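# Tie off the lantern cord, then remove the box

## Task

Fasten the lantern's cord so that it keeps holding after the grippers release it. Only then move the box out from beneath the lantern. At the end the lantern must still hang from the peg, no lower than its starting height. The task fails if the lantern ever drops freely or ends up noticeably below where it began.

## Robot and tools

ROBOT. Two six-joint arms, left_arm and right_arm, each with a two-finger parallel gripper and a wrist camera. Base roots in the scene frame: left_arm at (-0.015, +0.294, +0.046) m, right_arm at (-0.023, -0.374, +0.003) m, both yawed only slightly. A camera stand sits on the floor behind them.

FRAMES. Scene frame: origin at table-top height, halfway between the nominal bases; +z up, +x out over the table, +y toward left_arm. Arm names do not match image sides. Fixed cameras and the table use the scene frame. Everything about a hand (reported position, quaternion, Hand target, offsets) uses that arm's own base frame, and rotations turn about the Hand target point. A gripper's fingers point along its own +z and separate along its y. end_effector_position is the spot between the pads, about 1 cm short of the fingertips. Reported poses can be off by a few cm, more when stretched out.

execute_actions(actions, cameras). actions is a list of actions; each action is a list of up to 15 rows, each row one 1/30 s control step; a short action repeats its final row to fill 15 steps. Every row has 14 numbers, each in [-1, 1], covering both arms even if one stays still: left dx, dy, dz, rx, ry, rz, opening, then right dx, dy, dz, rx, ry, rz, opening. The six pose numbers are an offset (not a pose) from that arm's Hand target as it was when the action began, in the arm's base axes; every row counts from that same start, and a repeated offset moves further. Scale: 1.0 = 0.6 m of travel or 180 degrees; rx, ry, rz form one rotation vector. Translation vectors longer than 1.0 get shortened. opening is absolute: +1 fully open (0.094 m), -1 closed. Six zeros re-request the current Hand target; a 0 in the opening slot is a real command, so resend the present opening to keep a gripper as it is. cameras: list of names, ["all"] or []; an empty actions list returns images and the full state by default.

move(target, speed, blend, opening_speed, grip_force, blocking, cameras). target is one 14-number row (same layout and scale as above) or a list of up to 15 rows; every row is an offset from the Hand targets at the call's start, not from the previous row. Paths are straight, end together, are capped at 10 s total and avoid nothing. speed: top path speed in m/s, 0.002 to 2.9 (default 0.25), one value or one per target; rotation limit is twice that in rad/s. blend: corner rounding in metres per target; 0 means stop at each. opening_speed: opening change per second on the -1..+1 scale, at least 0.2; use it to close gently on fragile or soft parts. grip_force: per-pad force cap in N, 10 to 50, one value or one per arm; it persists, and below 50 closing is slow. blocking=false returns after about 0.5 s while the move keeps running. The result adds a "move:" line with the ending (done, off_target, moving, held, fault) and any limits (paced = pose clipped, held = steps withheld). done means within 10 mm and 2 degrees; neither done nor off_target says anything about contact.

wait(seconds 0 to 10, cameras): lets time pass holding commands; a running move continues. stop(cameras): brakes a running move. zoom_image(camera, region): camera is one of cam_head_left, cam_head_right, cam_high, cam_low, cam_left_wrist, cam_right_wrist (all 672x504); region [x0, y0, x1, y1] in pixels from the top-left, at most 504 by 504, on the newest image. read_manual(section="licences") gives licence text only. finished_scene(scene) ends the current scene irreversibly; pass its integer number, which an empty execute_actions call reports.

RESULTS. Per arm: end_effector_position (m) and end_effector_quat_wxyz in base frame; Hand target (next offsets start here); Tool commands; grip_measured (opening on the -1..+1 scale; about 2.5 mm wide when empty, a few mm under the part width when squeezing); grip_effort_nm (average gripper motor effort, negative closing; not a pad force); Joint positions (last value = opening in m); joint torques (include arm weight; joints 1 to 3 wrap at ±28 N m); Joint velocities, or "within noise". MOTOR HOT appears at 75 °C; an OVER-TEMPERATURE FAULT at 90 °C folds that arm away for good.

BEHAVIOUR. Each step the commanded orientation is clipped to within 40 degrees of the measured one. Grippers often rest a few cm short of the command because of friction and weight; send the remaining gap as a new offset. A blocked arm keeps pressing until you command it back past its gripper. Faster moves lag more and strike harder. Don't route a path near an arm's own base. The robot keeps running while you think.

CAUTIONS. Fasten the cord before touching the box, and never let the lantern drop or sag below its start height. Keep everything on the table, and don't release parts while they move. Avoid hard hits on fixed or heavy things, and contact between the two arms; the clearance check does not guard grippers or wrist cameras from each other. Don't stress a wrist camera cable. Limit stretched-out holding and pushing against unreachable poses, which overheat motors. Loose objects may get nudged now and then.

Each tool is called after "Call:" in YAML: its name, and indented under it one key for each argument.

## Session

Scene 1 done. Now scene 2.

Call:
execute_actions:
  actions: []

Scene clock: 0.00 s.
left_arm: end_effector_position=(+0.3163, -0.1467, +0.1690) grip_measured=+1.000 grip_effort_nm=n/a end_effector_quat_wxyz=(+0.617, +0.106, +0.775, -0.089) | right_arm: end_effector_position=(+0.2842, -0.0288, +0.2210) grip_measured=+1.000 grip_effort_nm=n/a end_effector_quat_wxyz=(+0.650, -0.046, +0.756, -0.061)
Joint positions: left_arm=[-0.594 1.045 0.303 0.506 -0.307 -0.08 0.094] | right_arm=[-0.223 0.49 0.31 0.029 -0.187 -0.182 0.094]
Joint velocities: within noise
Joint torques (N m): no reading
Heat: left arm: 34 °C; right arm: 27 °C.
Hand target: left_arm +0.3164, -0.1466, +0.1711; +0.618, +0.105, +0.774, -0.089 | right_arm +0.2837, -0.0286, +0.2268; +0.655, -0.046, +0.752, -0.062
Tool commands: left_gripper/opening=+1.0 right_gripper/opening=+1.0

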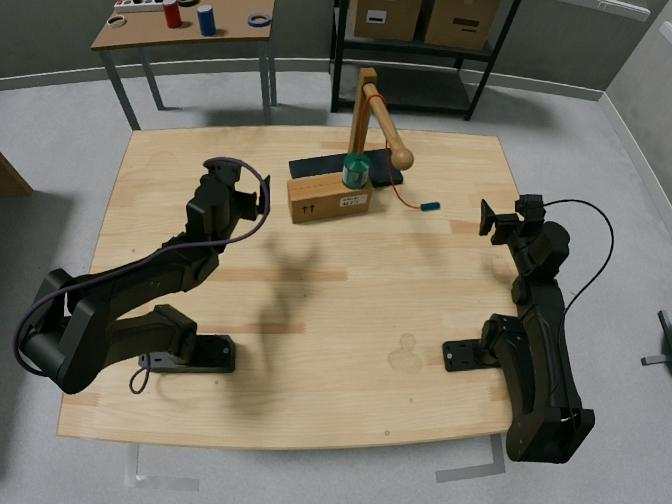

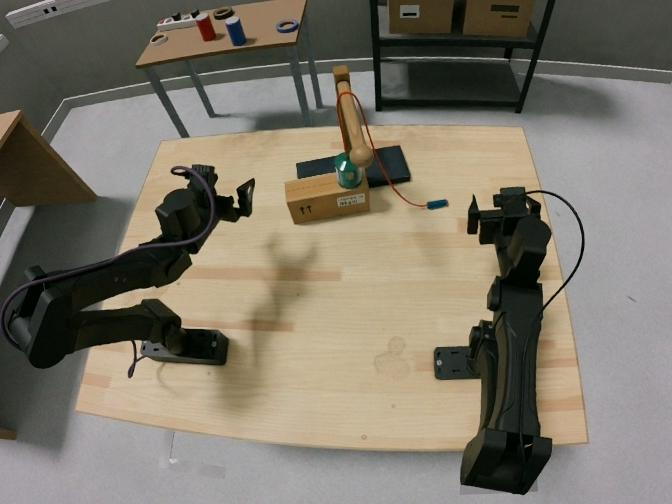

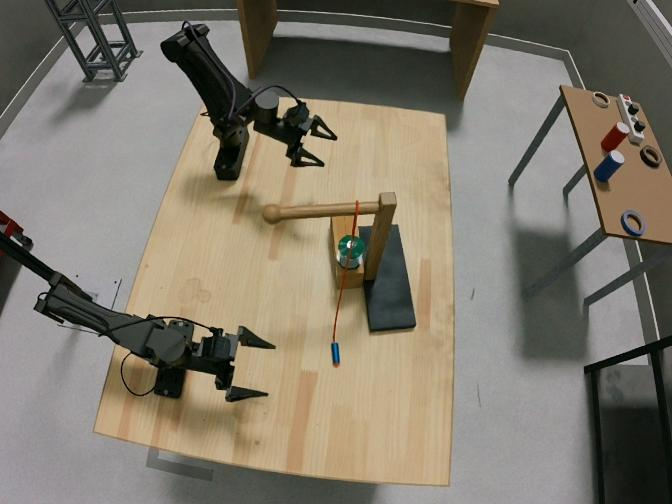

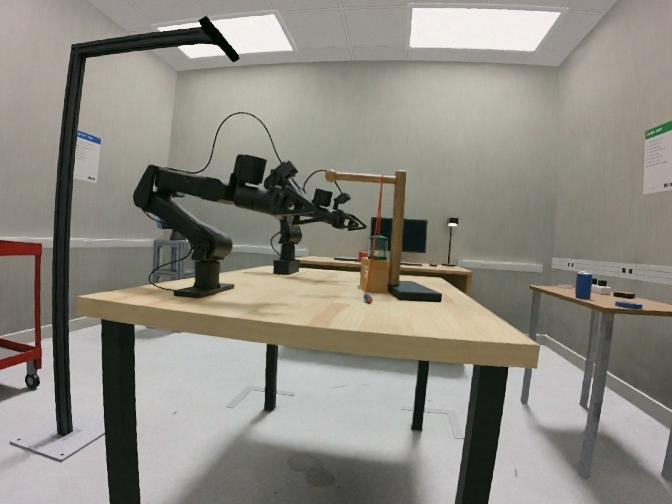

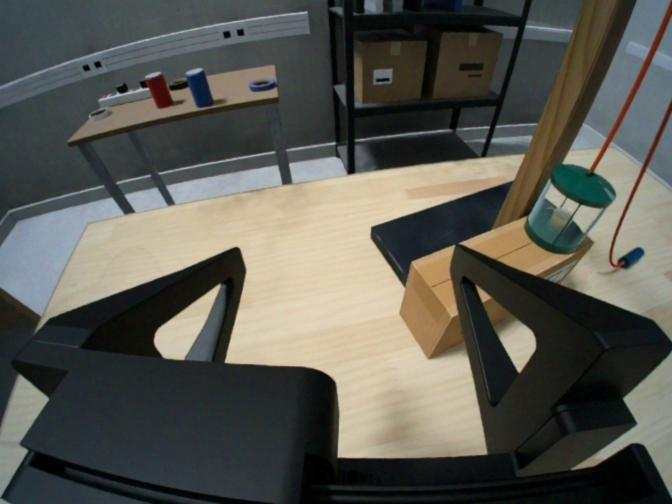

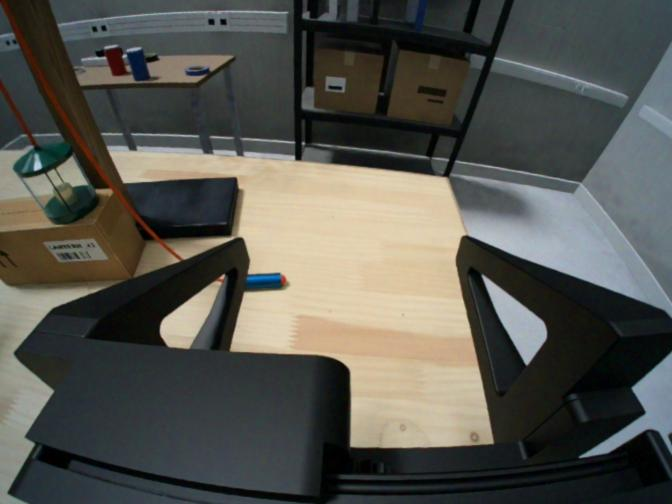

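Call:
zoom_image:
  camera: "cam_high"
  region: [250, 180, 430, 380]

Call:
zoom_image:
  camera: "cam_low"
  region: [320, 160, 450, 310]

Call:
zoom_image:
  camera: "cam_head_left"
  region: [280, 60, 460, 230]

Scaled by 2.520 from the camera's 672x504 image, which has a finer 960x720 frame.

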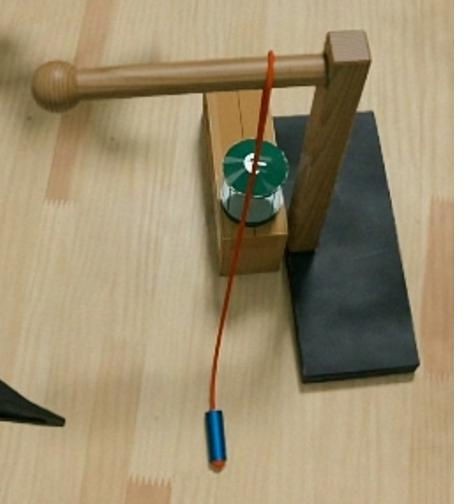

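Scaled by 3.360 from the camera's 672x504 image, which has a finer 960x720 frame.

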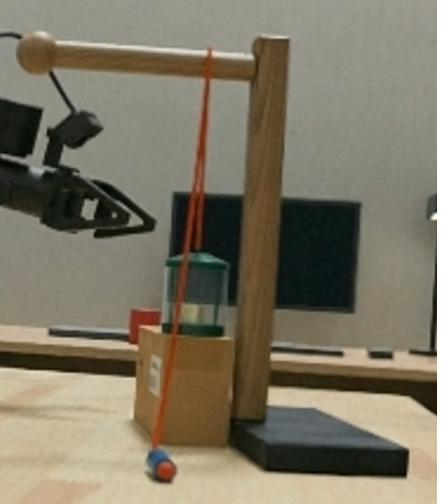

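Scaled by 2.800 from the camera's 672x504 image, which has a finer 960x720 frame.

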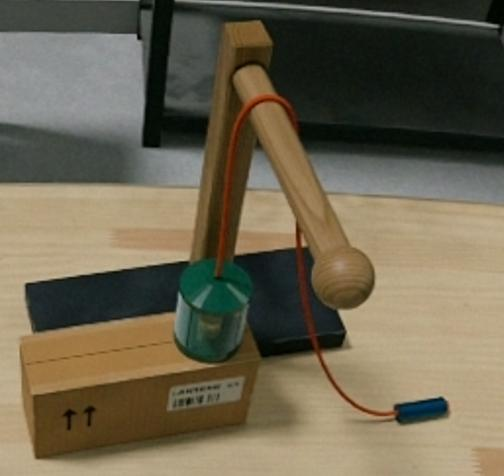

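Call:
move:
  target: [-0.1028,0.3197,0.2955,0.0309,0.0042,-0.1148,-0.5,0.2385,-0.0137,-0.2065,-0.1328,0.2228,0.4339,0.0]
  speed: 0.25
  cameras: ["cam_low", "cam_left_wrist", "cam_right_wrist", "cam_high"]

Scene clock: 85.17 s.
left_arm: end_effector_position=(+0.2548, +0.0447, +0.3425) grip_measured=-0.498 grip_effort_nm=-0.12 end_effector_quat_wxyz=(+0.577, +0.272, +0.754, -0.158) | right_arm: end_effector_position=(+0.4257, -0.0395, +0.1053) grip_measured=+0.001 grip_effort_nm=-0.06 end_effector_quat_wxyz=(+0.253, -0.635, +0.696, +0.220)
Joint positions: left_arm=[0.899 1.246 1.388 -1.517 1.276 1.447 0.024] | right_arm=[-0.356 2.327 2.101 -1.536 -0.659 -1.901 0.047]
Joint torques (N m): left_arm=[0.55 -1.94 7.56 0.34 0.76 0.1] | right_arm=[0.31 -10.86 9.03 -0.5 -0.5 -0.11]
Heat: left arm: 38 °C; right arm: 34 °C.
Hand target: left_arm +0.2548, +0.0453, +0.3485; +0.581, +0.272, +0.750, -0.161 | right_arm +0.4269, -0.0368, +0.1029; +0.252, -0.635, +0.693, +0.231
Off the commanded pose: left_arm 0.006 m, 1 deg | right_arm 0.004 m, 1 deg.
joint sent to its limit (right arm) — joint 4 (wrist pitch), lower limit. The joint targets still meet the commanded pose.
move: done
Images, in order (width x height): cam_high 672x504, cam_low 672x504, cam_left_wrist 672x504, cam_right_wrist 672x504.

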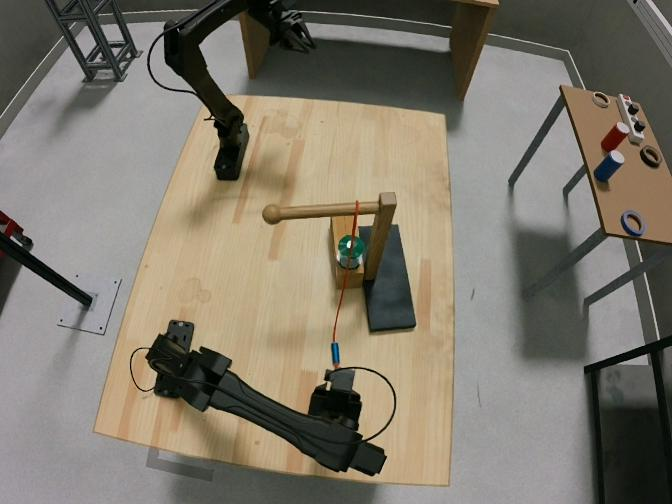

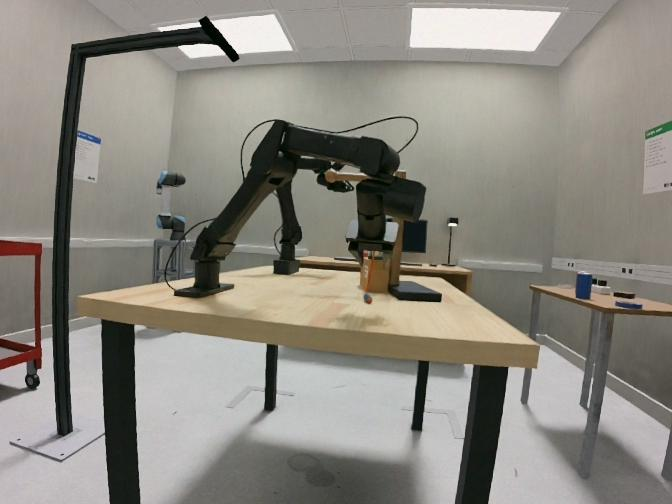

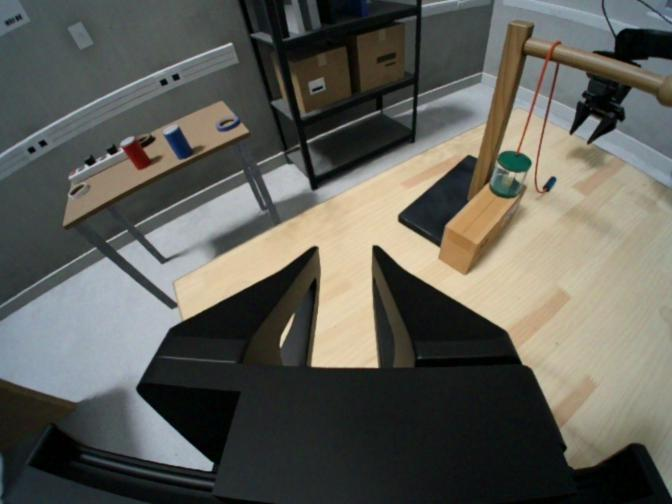

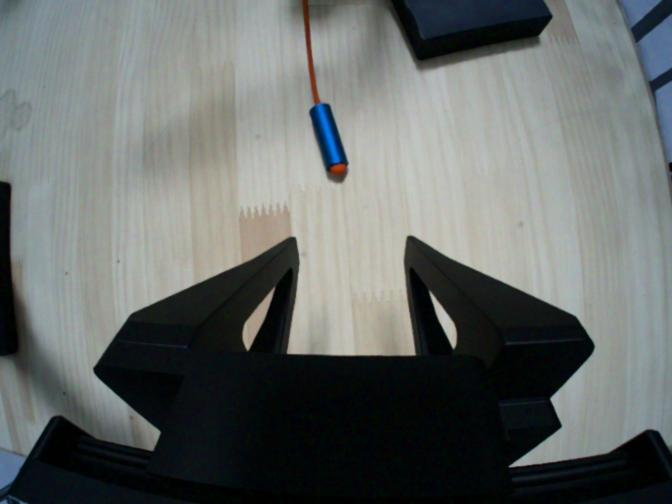

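Call:
execute_actions:
  actions: []
  cameras: ["cam_right_wrist", "cam_low", "cam_head_right"]

Scene clock: 128.33 s.
left_arm: end_effector_position=(+0.2547, +0.0446, +0.3425) grip_measured=-0.498 grip_effort_nm=-0.13 end_effector_quat_wxyz=(+0.577, +0.272, +0.754, -0.158) | right_arm: end_effector_position=(+0.4257, -0.0395, +0.1053) grip_measured=+0.001 grip_effort_nm=-0.07 end_effector_quat_wxyz=(+0.253, -0.635, +0.696, +0.220)
Joint positions: left_arm=[0.899 1.246 1.388 -1.518 1.276 1.448 0.024] | right_arm=[-0.356 2.327 2.101 -1.536 -0.659 -1.901 0.047]
Joint velocities: within noise
Joint torques (N m): left_arm=[0.61 -1.96 7.5 0.35 0.76 0.11] | right_arm=[0.29 -10.78 9.07 -0.51 -0.5 -0.1]
Heat: left arm: 38 °C; right arm: 33 °C.
Hand target: left_arm +0.2548, +0.0453, +0.3485; +0.581, +0.272, +0.750, -0.161 | right_arm +0.4269, -0.0368, +0.1029; +0.252, -0.635, +0.693, +0.231
Tool commands: left_gripper/opening=-0.5 right_gripper/opening=+0.0
Off the commanded pose: left_arm 0.006 m, 1 deg | right_arm 0.004 m, 1 deg.
Images, in order (width x height): cam_head_right 672x504, cam_low 672x504, cam_right_wrist 672x504.

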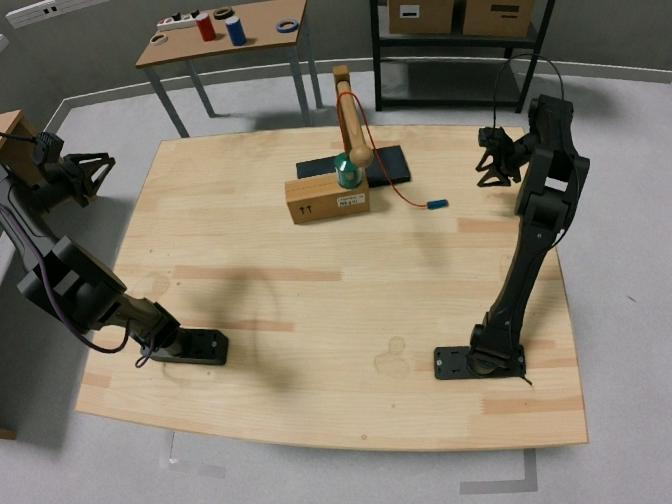

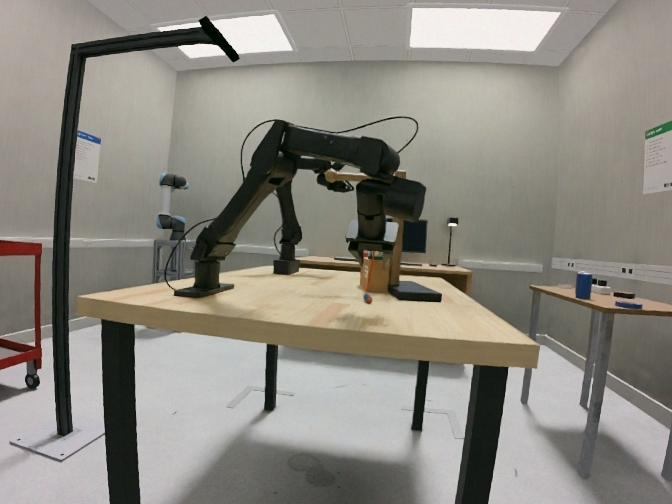

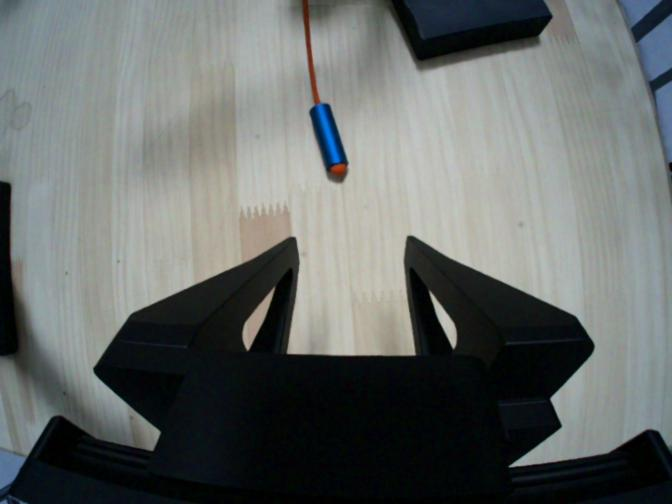

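Call:
move:
  target: [0,0,0,0,0,0,-0.5,-0.0042,0.0825,-0.0932,0,0,0,0.1]
  speed: 0.12
  cameras: ["cam_right_wrist"]

Scene clock: 176.43 s.
left_arm: end_effector_position=(+0.2544, +0.0442, +0.3424) grip_measured=-0.498 grip_effort_nm=-0.12 end_effector_quat_wxyz=(+0.576, +0.273, +0.754, -0.158) | right_arm: end_effector_position=(+0.4210, +0.0093, +0.0300) grip_measured=+0.099 grip_effort_nm=0.08 end_effector_quat_wxyz=(+0.231, -0.635, +0.697, +0.241)
Joint positions: left_arm=[0.899 1.246 1.388 -1.522 1.276 1.452 0.024] | right_arm=[-0.247 2.327 1.801 -1.219 -0.661 -1.784 0.052]
Joint torques (N m): left_arm=[0.64 -1.87 7.64 0.35 0.77 0.11] | right_arm=[0.06 -17.02 5.12 -0.13 -0.68 0.04]
Heat: left arm: 38 °C; right arm: 36 °C.
Hand target: left_arm +0.2548, +0.0453, +0.3485; +0.581, +0.272, +0.750, -0.161 | right_arm +0.4243, +0.0128, +0.0470; +0.252, -0.635, +0.693, +0.232
Off the commanded pose: left_arm 0.006 m, 1 deg | right_arm 0.018 m, 3 deg.
move: off_target (right_arm)
Images, in order (width x height): cam_right_wrist 672x504.

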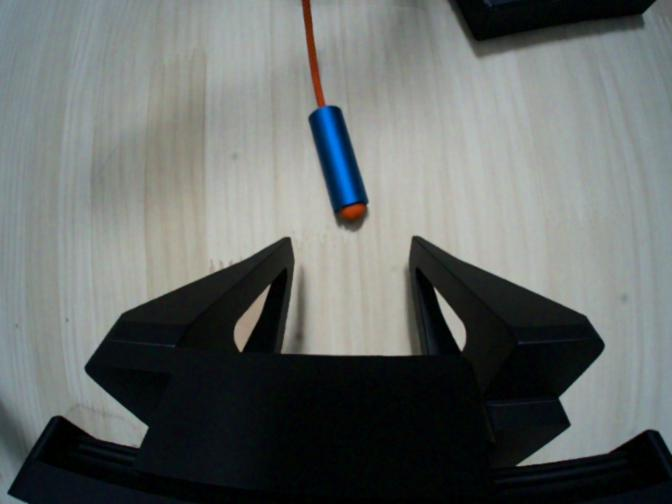

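Call:
move:
  target: [0,0,0,0,0,0,-0.5,-0.0033,0.0633,-0.0283,0,0,0,0.1]
  speed: 0.08
  cameras: ["cam_right_wrist"]

Scene clock: 205.50 s.
left_arm: end_effector_position=(+0.2544, +0.0442, +0.3424) grip_measured=-0.498 grip_effort_nm=-0.12 end_effector_quat_wxyz=(+0.576, +0.273, +0.754, -0.158) | right_arm: end_effector_position=(+0.4193, +0.0478, +0.0144) grip_measured=+0.099 grip_effort_nm=0.08 end_effector_quat_wxyz=(+0.232, -0.635, +0.697, +0.238)
Joint positions: left_arm=[0.899 1.246 1.388 -1.522 1.276 1.452 0.024] | right_arm=[-0.158 2.287 1.669 -1.053 -0.672 -1.671 0.052]
Joint torques (N m): left_arm=[0.59 -1.87 7.64 0.34 0.77 0.11] | right_arm=[-0.17 -16.39 5.09 0.06 -0.68 0.07]
Heat: left arm: 38 °C; right arm: 44 °C.
Hand target: left_arm +0.2548, +0.0453, +0.3485; +0.581, +0.272, +0.750, -0.161 | right_arm +0.4223, +0.0507, +0.0300; +0.252, -0.635, +0.693, +0.232
Off the commanded pose: left_arm 0.006 m, 1 deg | right_arm 0.016 m, 2 deg.
move: off_target (right_arm)
Images, in order (width x height): cam_right_wrist 672x504.

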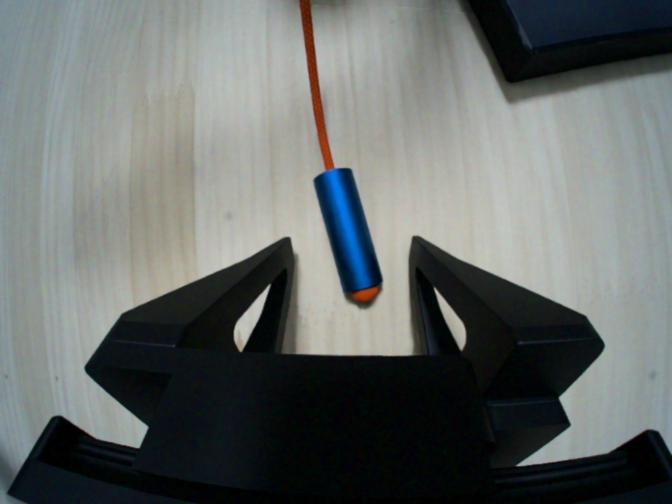

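Call:
move:
  target: [0,0,0,0,0,0,-0.5,0,0.006,0,0,0,0,-1]
  speed: 0.05
  opening_speed: 0.6
  cameras: ["cam_right_wrist"]

Scene clock: 224.03 s.
left_arm: end_effector_position=(+0.2544, +0.0442, +0.3424) grip_measured=-0.498 grip_effort_nm=-0.13 end_effector_quat_wxyz=(+0.576, +0.273, +0.754, -0.158) | right_arm: end_effector_position=(+0.4194, +0.0478, +0.0138) grip_measured=-0.656 grip_effort_nm=-1.02 end_effector_quat_wxyz=(+0.232, -0.632, +0.700, +0.237)
Joint positions: left_arm=[0.899 1.246 1.388 -1.522 1.276 1.452 0.024] | right_arm=[-0.158 2.284 1.661 -1.042 -0.672 -1.66 0.016]
Joint torques (N m): left_arm=[0.55 -1.88 7.64 0.34 0.77 0.1] | right_arm=[0.72 -16.39 5.15 0.03 -0.67 0.04]
Heat: left arm: 39 °C; right arm: 51 °C.
Hand target: left_arm +0.2548, +0.0453, +0.3485; +0.581, +0.272, +0.750, -0.161 | right_arm +0.4223, +0.0543, +0.0299; +0.252, -0.635, +0.693, +0.232
Off the commanded pose: left_arm 0.006 m, 1 deg | right_arm 0.018 m, 3 deg.
move: off_target (right_arm)
Images, in order (width x height): cam_right_wrist 672x504.

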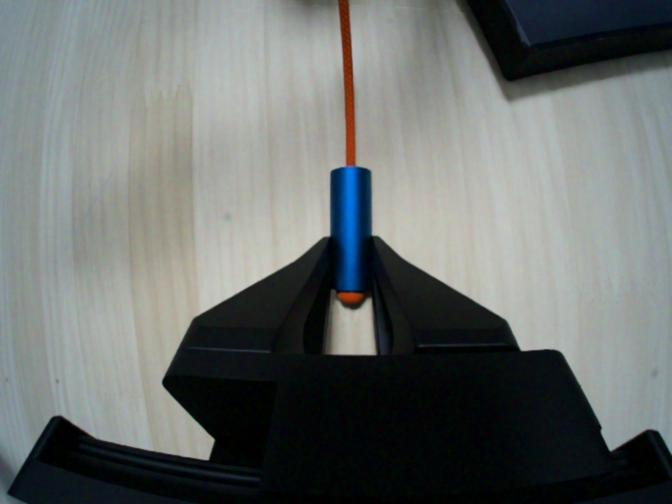

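Call:
move:
  target:
    - [0,0,0,0,0,0,-0.5,0,-0.0072,0.1168,0,0,0,-1]
    - [0,0,0,0,0,0,-0.5,-0.0372,-0.0072,0.2335,0.2045,-0.2238,-0.44,-1]
  speed: 0.2
  blend: 0.03
  cameras: ["cam_high", "cam_head_right", "cam_right_wrist"]

Scene clock: 299.03 s.
left_arm: end_effector_position=(+0.2544, +0.0442, +0.3424) grip_measured=-0.498 grip_effort_nm=-0.12 end_effector_quat_wxyz=(+0.576, +0.273, +0.754, -0.158) | right_arm: end_effector_position=(+0.4017, +0.0494, +0.1722) grip_measured=-0.656 grip_effort_nm=-1.02 end_effector_quat_wxyz=(+0.706, -0.004, +0.708, -0.001)
Joint positions: left_arm=[0.899 1.246 1.388 -1.522 1.276 1.452 0.024] | right_arm=[0.213 1.555 0.334 1.216 0.21 -0.006 0.016]
Joint torques (N m): left_arm=[0.61 -1.84 7.6 0.34 0.77 0.11] | right_arm=[0.55 -4.33 5.07 2.17 0.16 0.07]
Heat: left arm: 39 °C; right arm: 46 °C.
Hand target: left_arm +0.2548, +0.0453, +0.3485; +0.581, +0.272, +0.750, -0.161 | right_arm +0.3999, +0.0500, +0.1701; +0.707, +0.000, +0.707, +0.000
Off the commanded pose: left_arm 0.006 m, 1 deg | right_arm 0.003 m, 1 deg.
move: done
Images, in order (width x height): cam_head_right 672x504, cam_high 672x504, cam_right_wrist 672x504.

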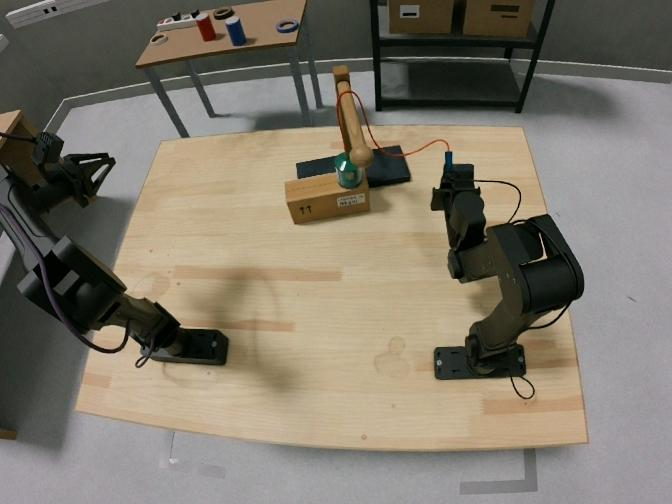

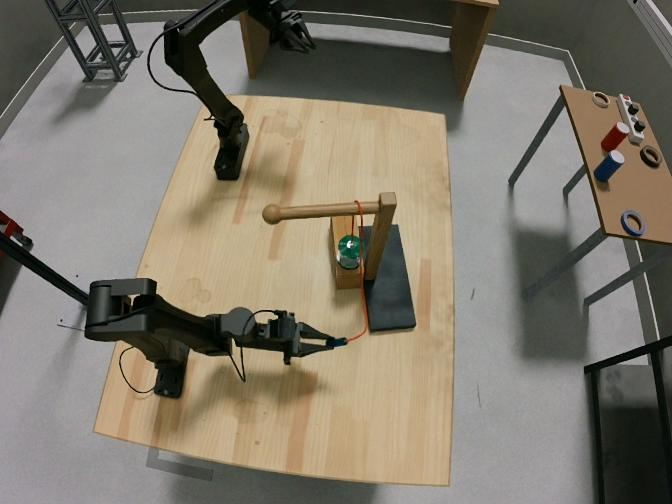

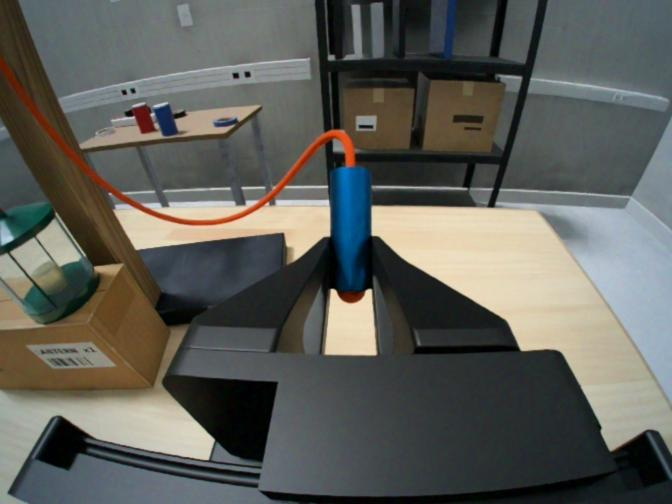

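Call:
move:
  target:
    - [0,0,0,0,0,0,-0.5,-0.0998,0.1833,-0.0335,0,0,0,-1]
    - [0,0,0,0,0,0,-0.5,-0.1832,0.3833,-0.0668,0,0,0,-1]
    - [0,0,0,0,0,0,-0.5,-0.1832,0.7167,0.1498,0,0,0,-1]
  speed: 0.22
  blend: 0.05
  cameras: ["cam_high", "cam_low", "cam_right_wrist", "cam_left_wrist"]

Scene clock: 350.50 s.
left_arm: end_effector_position=(+0.2544, +0.0442, +0.3424) grip_measured=-0.498 grip_effort_nm=-0.12 end_effector_quat_wxyz=(+0.576, +0.273, +0.754, -0.158) | right_arm: end_effector_position=(+0.2899, +0.4757, +0.2604) grip_measured=-0.656 grip_effort_nm=-1.02 end_effector_quat_wxyz=(+0.708, -0.004, +0.706, +0.000)
Joint positions: left_arm=[0.899 1.246 1.388 -1.522 1.276 1.452 0.024] | right_arm=[1.342 2.201 1.666 0.55 1.337 -0.02 0.016]
Joint torques (N m): left_arm=[0.58 -1.8 7.62 0.34 0.78 0.11] | right_arm=[0.13 -11.58 10.93 1.18 0.14 0.11]
Heat: left arm: 40 °C; right arm: 38 °C.
Hand target: left_arm +0.2548, +0.0453, +0.3485; +0.581, +0.272, +0.750, -0.161 | right_arm +0.2901, +0.4800, +0.2601; +0.707, +0.000, +0.707, +0.000
Off the commanded pose: left_arm 0.006 m, 1 deg | right_arm 0.004 m, 0 deg.
move: done
Images, in order (width x height): cam_high 672x504, cam_low 672x504, cam_left_wrist 672x504, cam_right_wrist 672x504.

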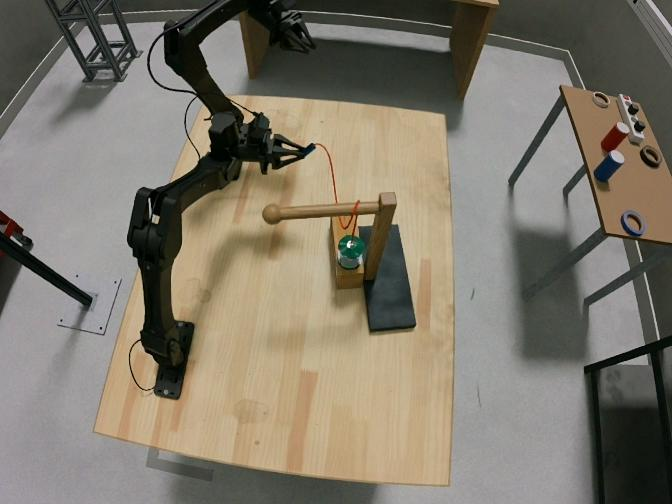

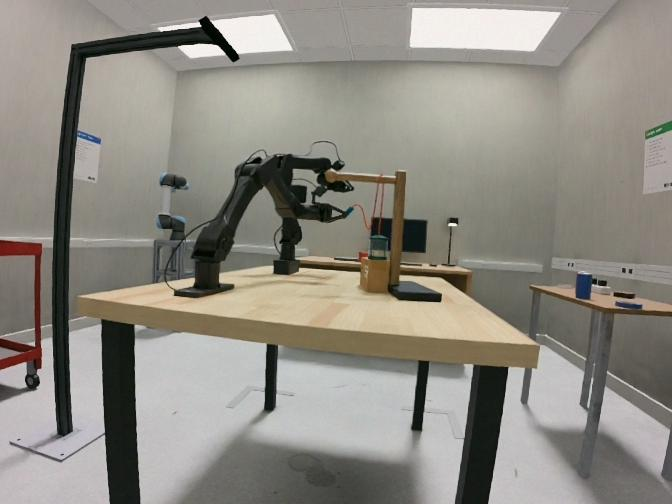

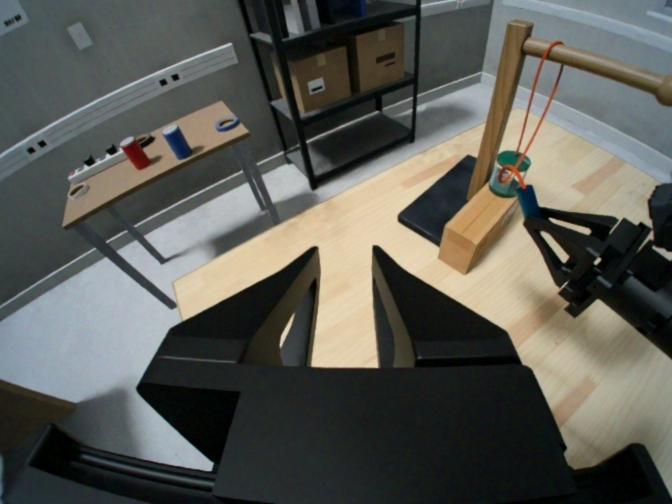

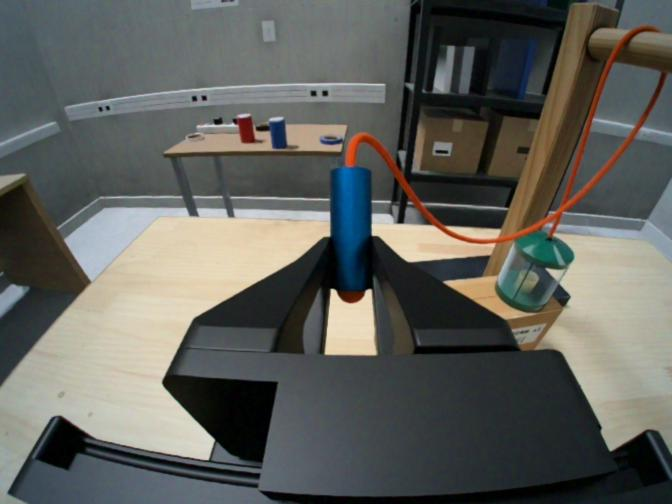

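Call:
move:
  target:
    - [0,0,0,0,0,0,-0.5,0,-0.1,0.3165,0,0,0,-1]
    - [0,0,0,0,0,0,-0.5,0,-0.3167,0.4665,0,0,0,-1]
    - [0,0,0,0,0,0,-0.5,0,-0.6,0.35,0,0,0,-1]
    - [0,0,0,0,0,0,-0.5,0,-0.8,0.133,0,0,0,-1]
  speed: 0.22
  blend: 0.06
  cameras: ["cam_high", "cam_low", "cam_right_wrist", "cam_left_wrist"]

Scene clock: 376.93 s.
left_arm: end_effector_position=(+0.2544, +0.0442, +0.3424) grip_measured=-0.498 grip_effort_nm=-0.12 end_effector_quat_wxyz=(+0.576, +0.273, +0.754, -0.158) | right_arm: end_effector_position=(+0.2907, +0.0009, +0.3372) grip_measured=-0.656 grip_effort_nm=-1.02 end_effector_quat_wxyz=(+0.700, +0.001, +0.714, +0.000)
Joint positions: left_arm=[0.899 1.246 1.388 -1.522 1.276 1.452 0.024] | right_arm=[0.001 0.586 0.66 -0.095 0.003 0.001 0.016]
Joint torques (N m): left_arm=[0.62 -1.83 7.65 0.35 0.78 0.08] | right_arm=[-0.65 0.08 7.46 2.2 -0.07 -0.04]
Heat: left arm: 40 °C; right arm: 41 °C.
Hand target: left_arm +0.2548, +0.0453, +0.3485; +0.581, +0.272, +0.750, -0.161 | right_arm +0.2901, +0.0001, +0.3398; +0.707, +0.000, +0.707, +0.000
Off the commanded pose: left_arm 0.006 m, 1 deg | right_arm 0.003 m, 1 deg.
move: done
Images, in order (width x height): cam_high 672x504, cam_low 672x504, cam_left_wrist 672x504, cam_right_wrist 672x504.

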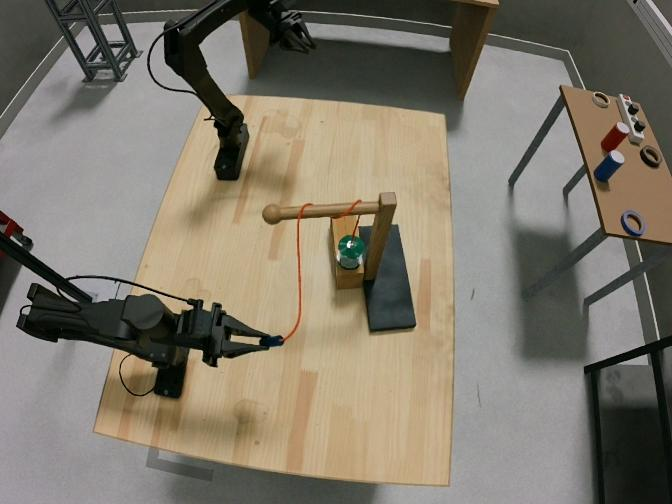

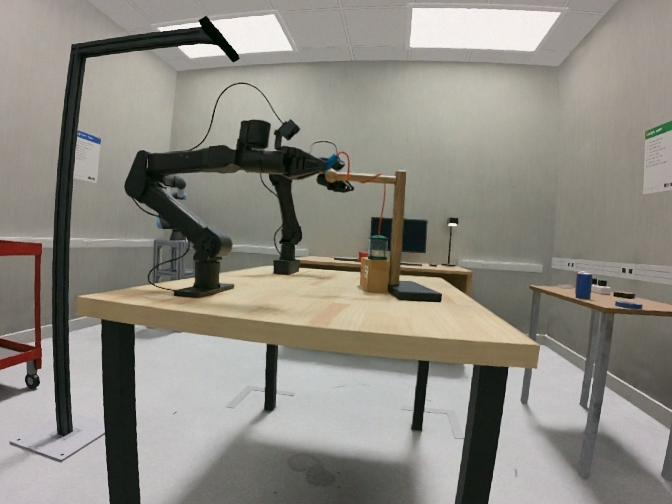

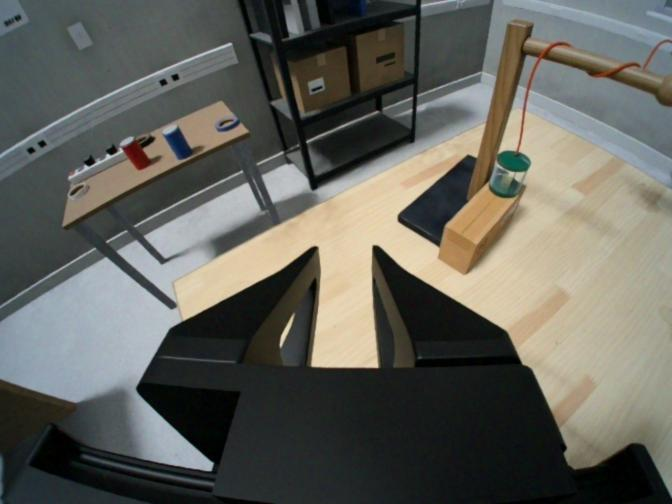

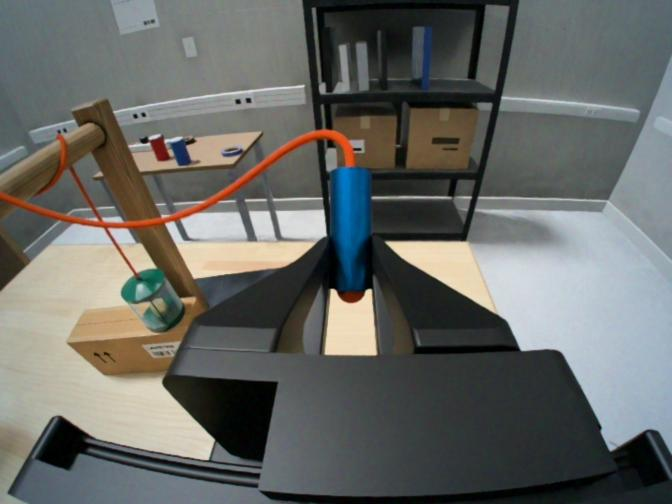

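Call:
move:
  target: [0,0,0,0,0,0,-0.5,0.158,-0.0333,0,0,0,0,-1]
  speed: 0.2
  cameras: ["cam_high", "cam_right_wrist", "cam_left_wrist"]

Scene clock: 420.67 s.
left_arm: end_effector_position=(+0.2544, +0.0442, +0.3424) grip_measured=-0.498 grip_effort_nm=-0.12 end_effector_quat_wxyz=(+0.576, +0.273, +0.754, -0.158) | right_arm: end_effector_position=(+0.3823, -0.0188, +0.3178) grip_measured=-0.656 grip_effort_nm=-1.02 end_effector_quat_wxyz=(+0.688, +0.003, +0.726, +0.001)
Joint positions: left_arm=[0.899 1.246 1.388 -1.522 1.276 1.452 0.024] | right_arm=[-0.095 1.016 0.73 0.231 -0.093 0.001 0.016]
Joint torques (N m): left_arm=[0.66 -1.83 7.61 0.34 0.76 0.09] | right_arm=[-0.54 -2.3 12.08 2.19 -0.06 -0.04]
Heat: left arm: 40 °C; right arm: 37 °C.
Hand target: left_arm +0.2548, +0.0453, +0.3485; +0.581, +0.272, +0.750, -0.161 | right_arm +0.3848, -0.0201, +0.3399; +0.707, +0.000, +0.707, +0.000
Off the commanded pose: left_arm 0.006 m, 1 deg | right_arm 0.022 m, 3 deg.
move: off_target (right_arm)
Images, in order (width x height): cam_high 672x504, cam_left_wrist 672x504, cam_right_wrist 672x504.

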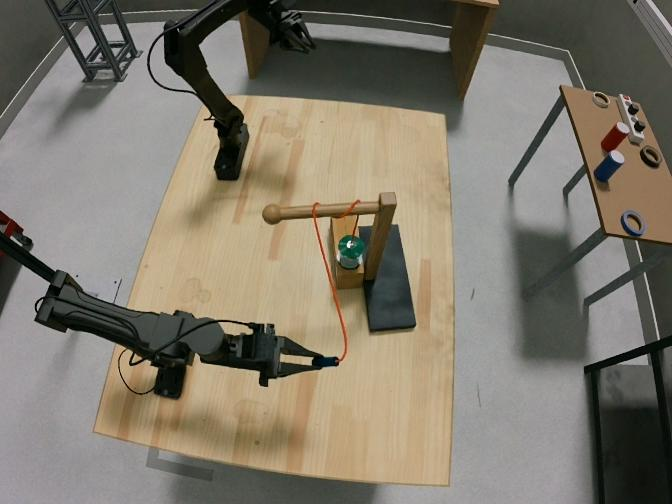

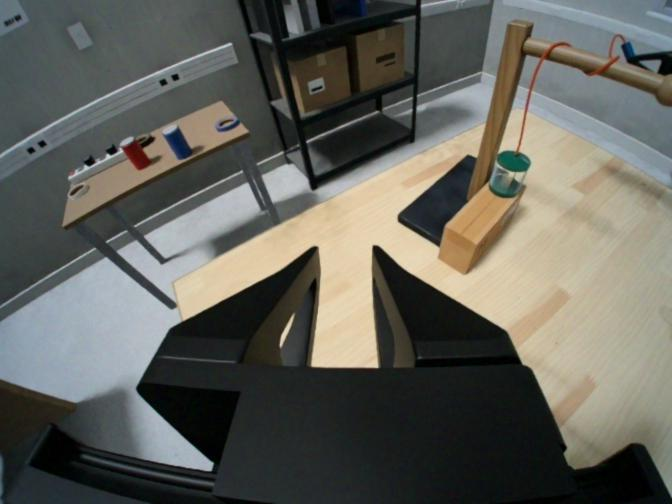

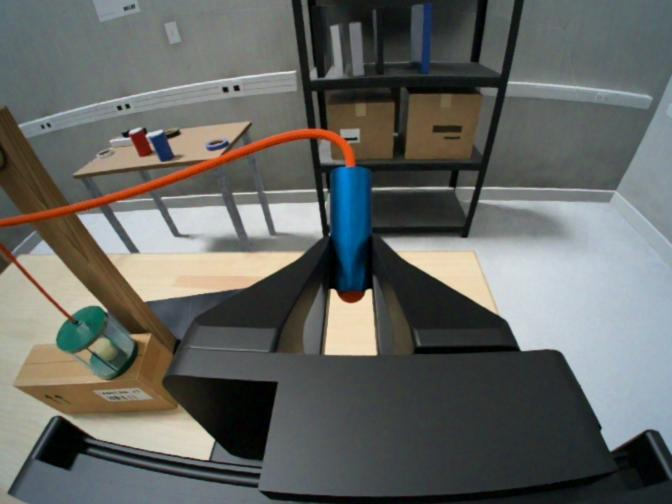

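Call:
move:
  target: [0,0,0,0,0,0,-0.5,0.05,-0.0333,0,0,0,0,-1]
  speed: 0.08
  cameras: ["cam_high", "cam_right_wrist", "cam_left_wrist"]

Scene clock: 436.10 s.
left_arm: end_effector_position=(+0.2544, +0.0442, +0.3424) grip_measured=-0.498 grip_effort_nm=-0.12 end_effector_quat_wxyz=(+0.576, +0.273, +0.754, -0.158) | right_arm: end_effector_position=(+0.4114, -0.0380, +0.3189) grip_measured=-0.656 grip_effort_nm=-1.02 end_effector_quat_wxyz=(+0.689, +0.004, +0.725, +0.003)
Joint positions: left_arm=[0.899 1.246 1.388 -1.522 1.276 1.452 0.024] | right_arm=[-0.166 1.155 0.803 0.3 -0.165 0.001 0.016]
Joint torques (N m): left_arm=[0.64 -1.84 7.61 0.34 0.77 0.1] | right_arm=[-0.58 -3.34 12.22 2.21 -0.06 -0.03]
Heat: left arm: 40 °C; right arm: 36 °C.
Hand target: left_arm +0.2548, +0.0453, +0.3485; +0.581, +0.272, +0.750, -0.161 | right_arm +0.4148, -0.0399, +0.3399; +0.707, +0.000, +0.707, +0.000
Off the commanded pose: left_arm 0.006 m, 1 deg | right_arm 0.021 m, 3 deg.
move: off_target (right_arm)
Images, in order (width x height): cam_high 672x504, cam_left_wrist 672x504, cam_right_wrist 672x504.

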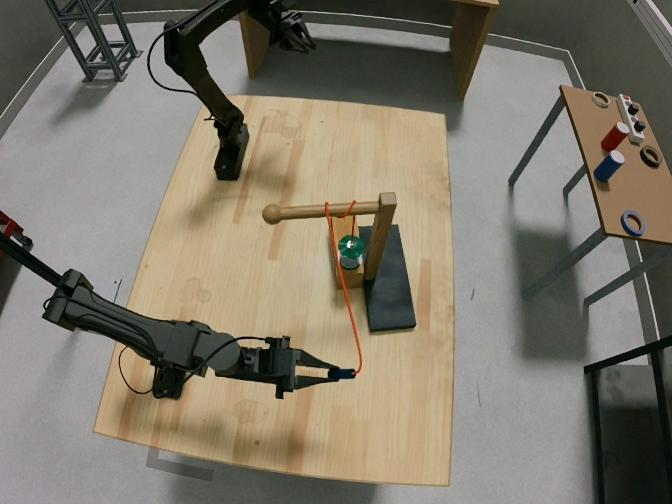

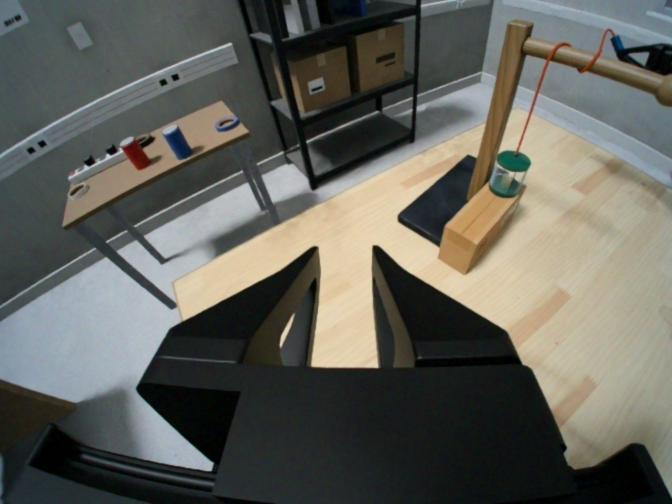

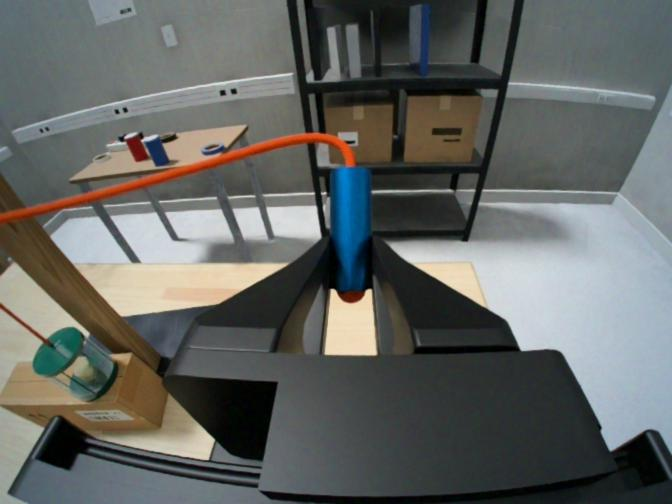

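Call:
move:
  target: [0,0,0,0,0,0,-0.5,0.0333,-0.03,0,0,0,0,-1]
  speed: 0.06
  cameras: ["cam_high", "cam_left_wrist"]

Scene clock: 450.20 s.
left_arm: end_effector_position=(+0.2544, +0.0442, +0.3424) grip_measured=-0.498 grip_effort_nm=-0.12 end_effector_quat_wxyz=(+0.576, +0.273, +0.754, -0.158) | right_arm: end_effector_position=(+0.4312, -0.0525, +0.3204) grip_measured=-0.656 grip_effort_nm=-1.02 end_effector_quat_wxyz=(+0.690, +0.001, +0.724, +0.008)
Joint positions: left_arm=[0.899 1.246 1.388 -1.522 1.276 1.452 0.024] | right_arm=[-0.217 1.251 0.865 0.337 -0.226 0.001 0.016]
Joint torques (N m): left_arm=[0.65 -1.84 7.61 0.34 0.78 0.12] | right_arm=[-0.94 -4.01 12.1 2.15 0.02 -0.02]
Heat: left arm: 40 °C; right arm: 38 °C.
Hand target: left_arm +0.2548, +0.0453, +0.3485; +0.581, +0.272, +0.750, -0.161 | right_arm +0.4348, -0.0580, +0.3400; +0.707, +0.000, +0.707, +0.000
Off the commanded pose: left_arm 0.006 m, 1 deg | right_arm 0.021 m, 3 deg.
move: off_target (right_arm)
Images, in order (width x height): cam_high 672x504, cam_left_wrist 672x504.

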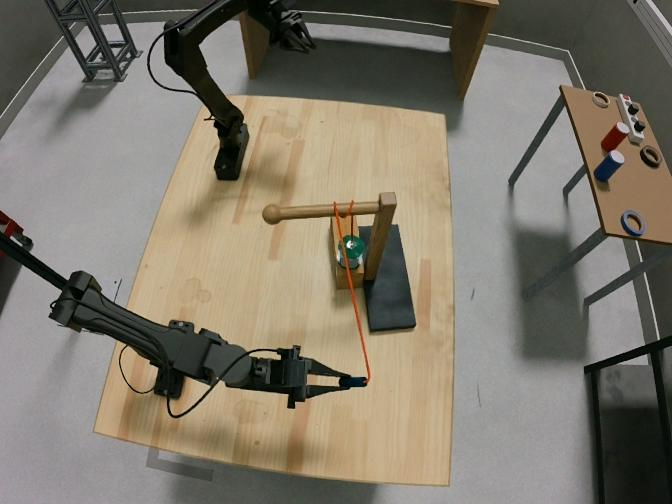

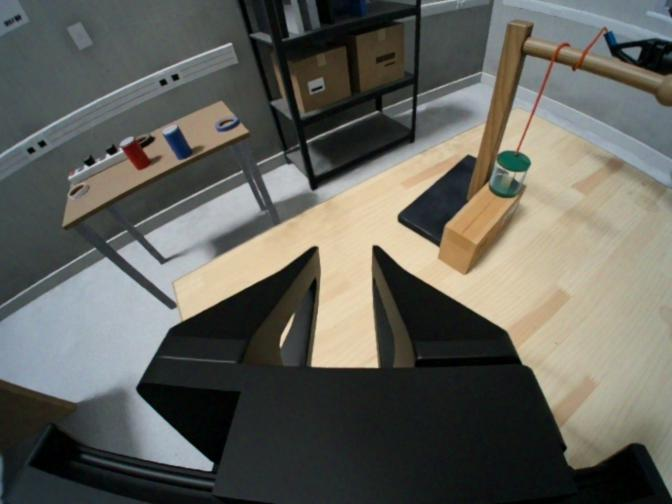

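Call:
move:
  target:
    - [0,0,0,0,0,0,-0.5,-0.1247,0.1967,-0.2,0,0,0,-1]
    - [0,0,0,0,0,0,-0.5,-0.1913,0.38,-0.3167,0,0,0,-1]
    - [0,0,0,0,0,0,-0.5,-0.2413,0.58,-0.3583,0,0,0,-1]
    - [0,0,0,0,0,0,-0.5,-0.2413,0.7967,-0.2833,0,0,0,-1]
    - [0,0,0,0,0,0,-0.5,-0.2413,0.93,-0.15,0,0,0,-1]
  speed: 0.22
  blend: 0.05
  cameras: ["cam_high", "cam_left_wrist", "cam_right_wrist"]

Scene clock: 498.77 s.
left_arm: end_effector_position=(+0.2544, +0.0442, +0.3424) grip_measured=-0.498 grip_effort_nm=-0.12 end_effector_quat_wxyz=(+0.576, +0.273, +0.754, -0.158) | right_arm: end_effector_position=(+0.2905, +0.4947, +0.2532) grip_measured=-0.656 grip_effort_nm=-1.02 end_effector_quat_wxyz=(+0.709, -0.001, +0.705, +0.001)
Joint positions: left_arm=[0.899 1.246 1.388 -1.522 1.276 1.452 0.024] | right_arm=[1.35 2.285 1.775 0.531 1.347 -0.021 0.016]
Joint torques (N m): left_arm=[0.62 -1.84 7.66 0.35 0.76 0.11] | right_arm=[0.25 -11.93 10.96 1.16 0.11 0.07]
Heat: left arm: 40 °C; right arm: 39 °C.
Hand target: left_arm +0.2548, +0.0453, +0.3485; +0.581, +0.272, +0.750, -0.161 | right_arm +0.2901, +0.5000, +0.2499; +0.707, +0.000, +0.707, +0.000
Off the commanded pose: left_arm 0.006 m, 1 deg | right_arm 0.006 m, 0 deg.
move: done
Images, in order (width x height): cam_high 672x504, cam_left_wrist 672x504, cam_right_wrist 672x504.

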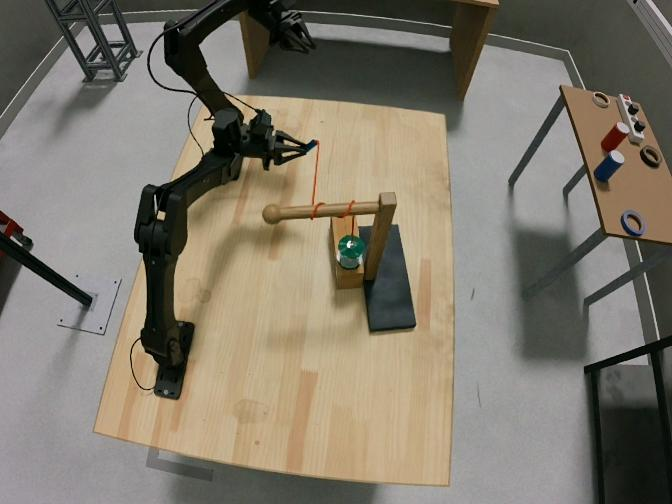

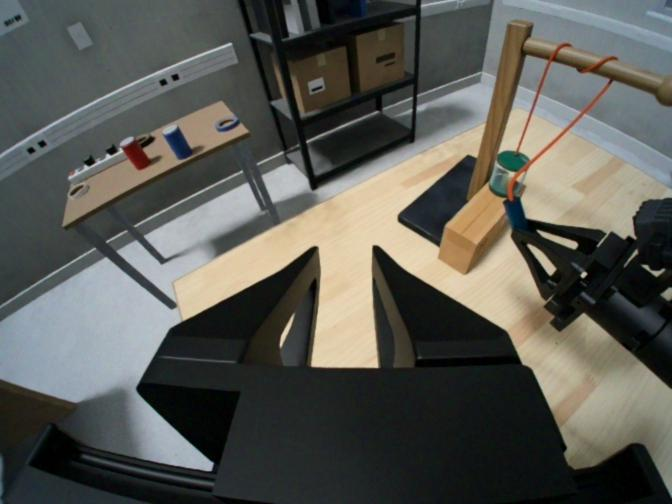

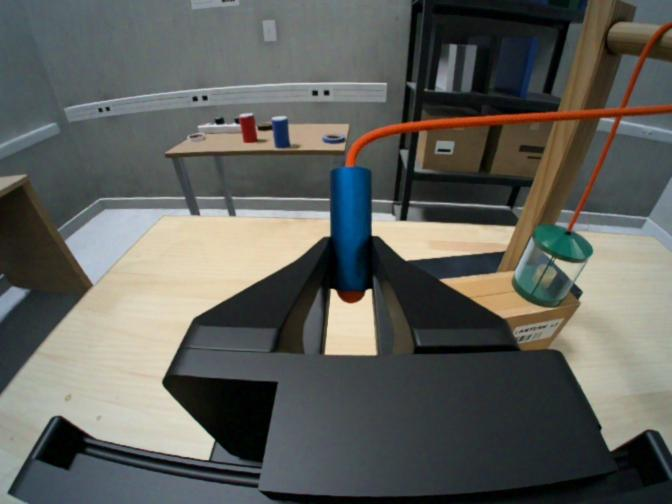

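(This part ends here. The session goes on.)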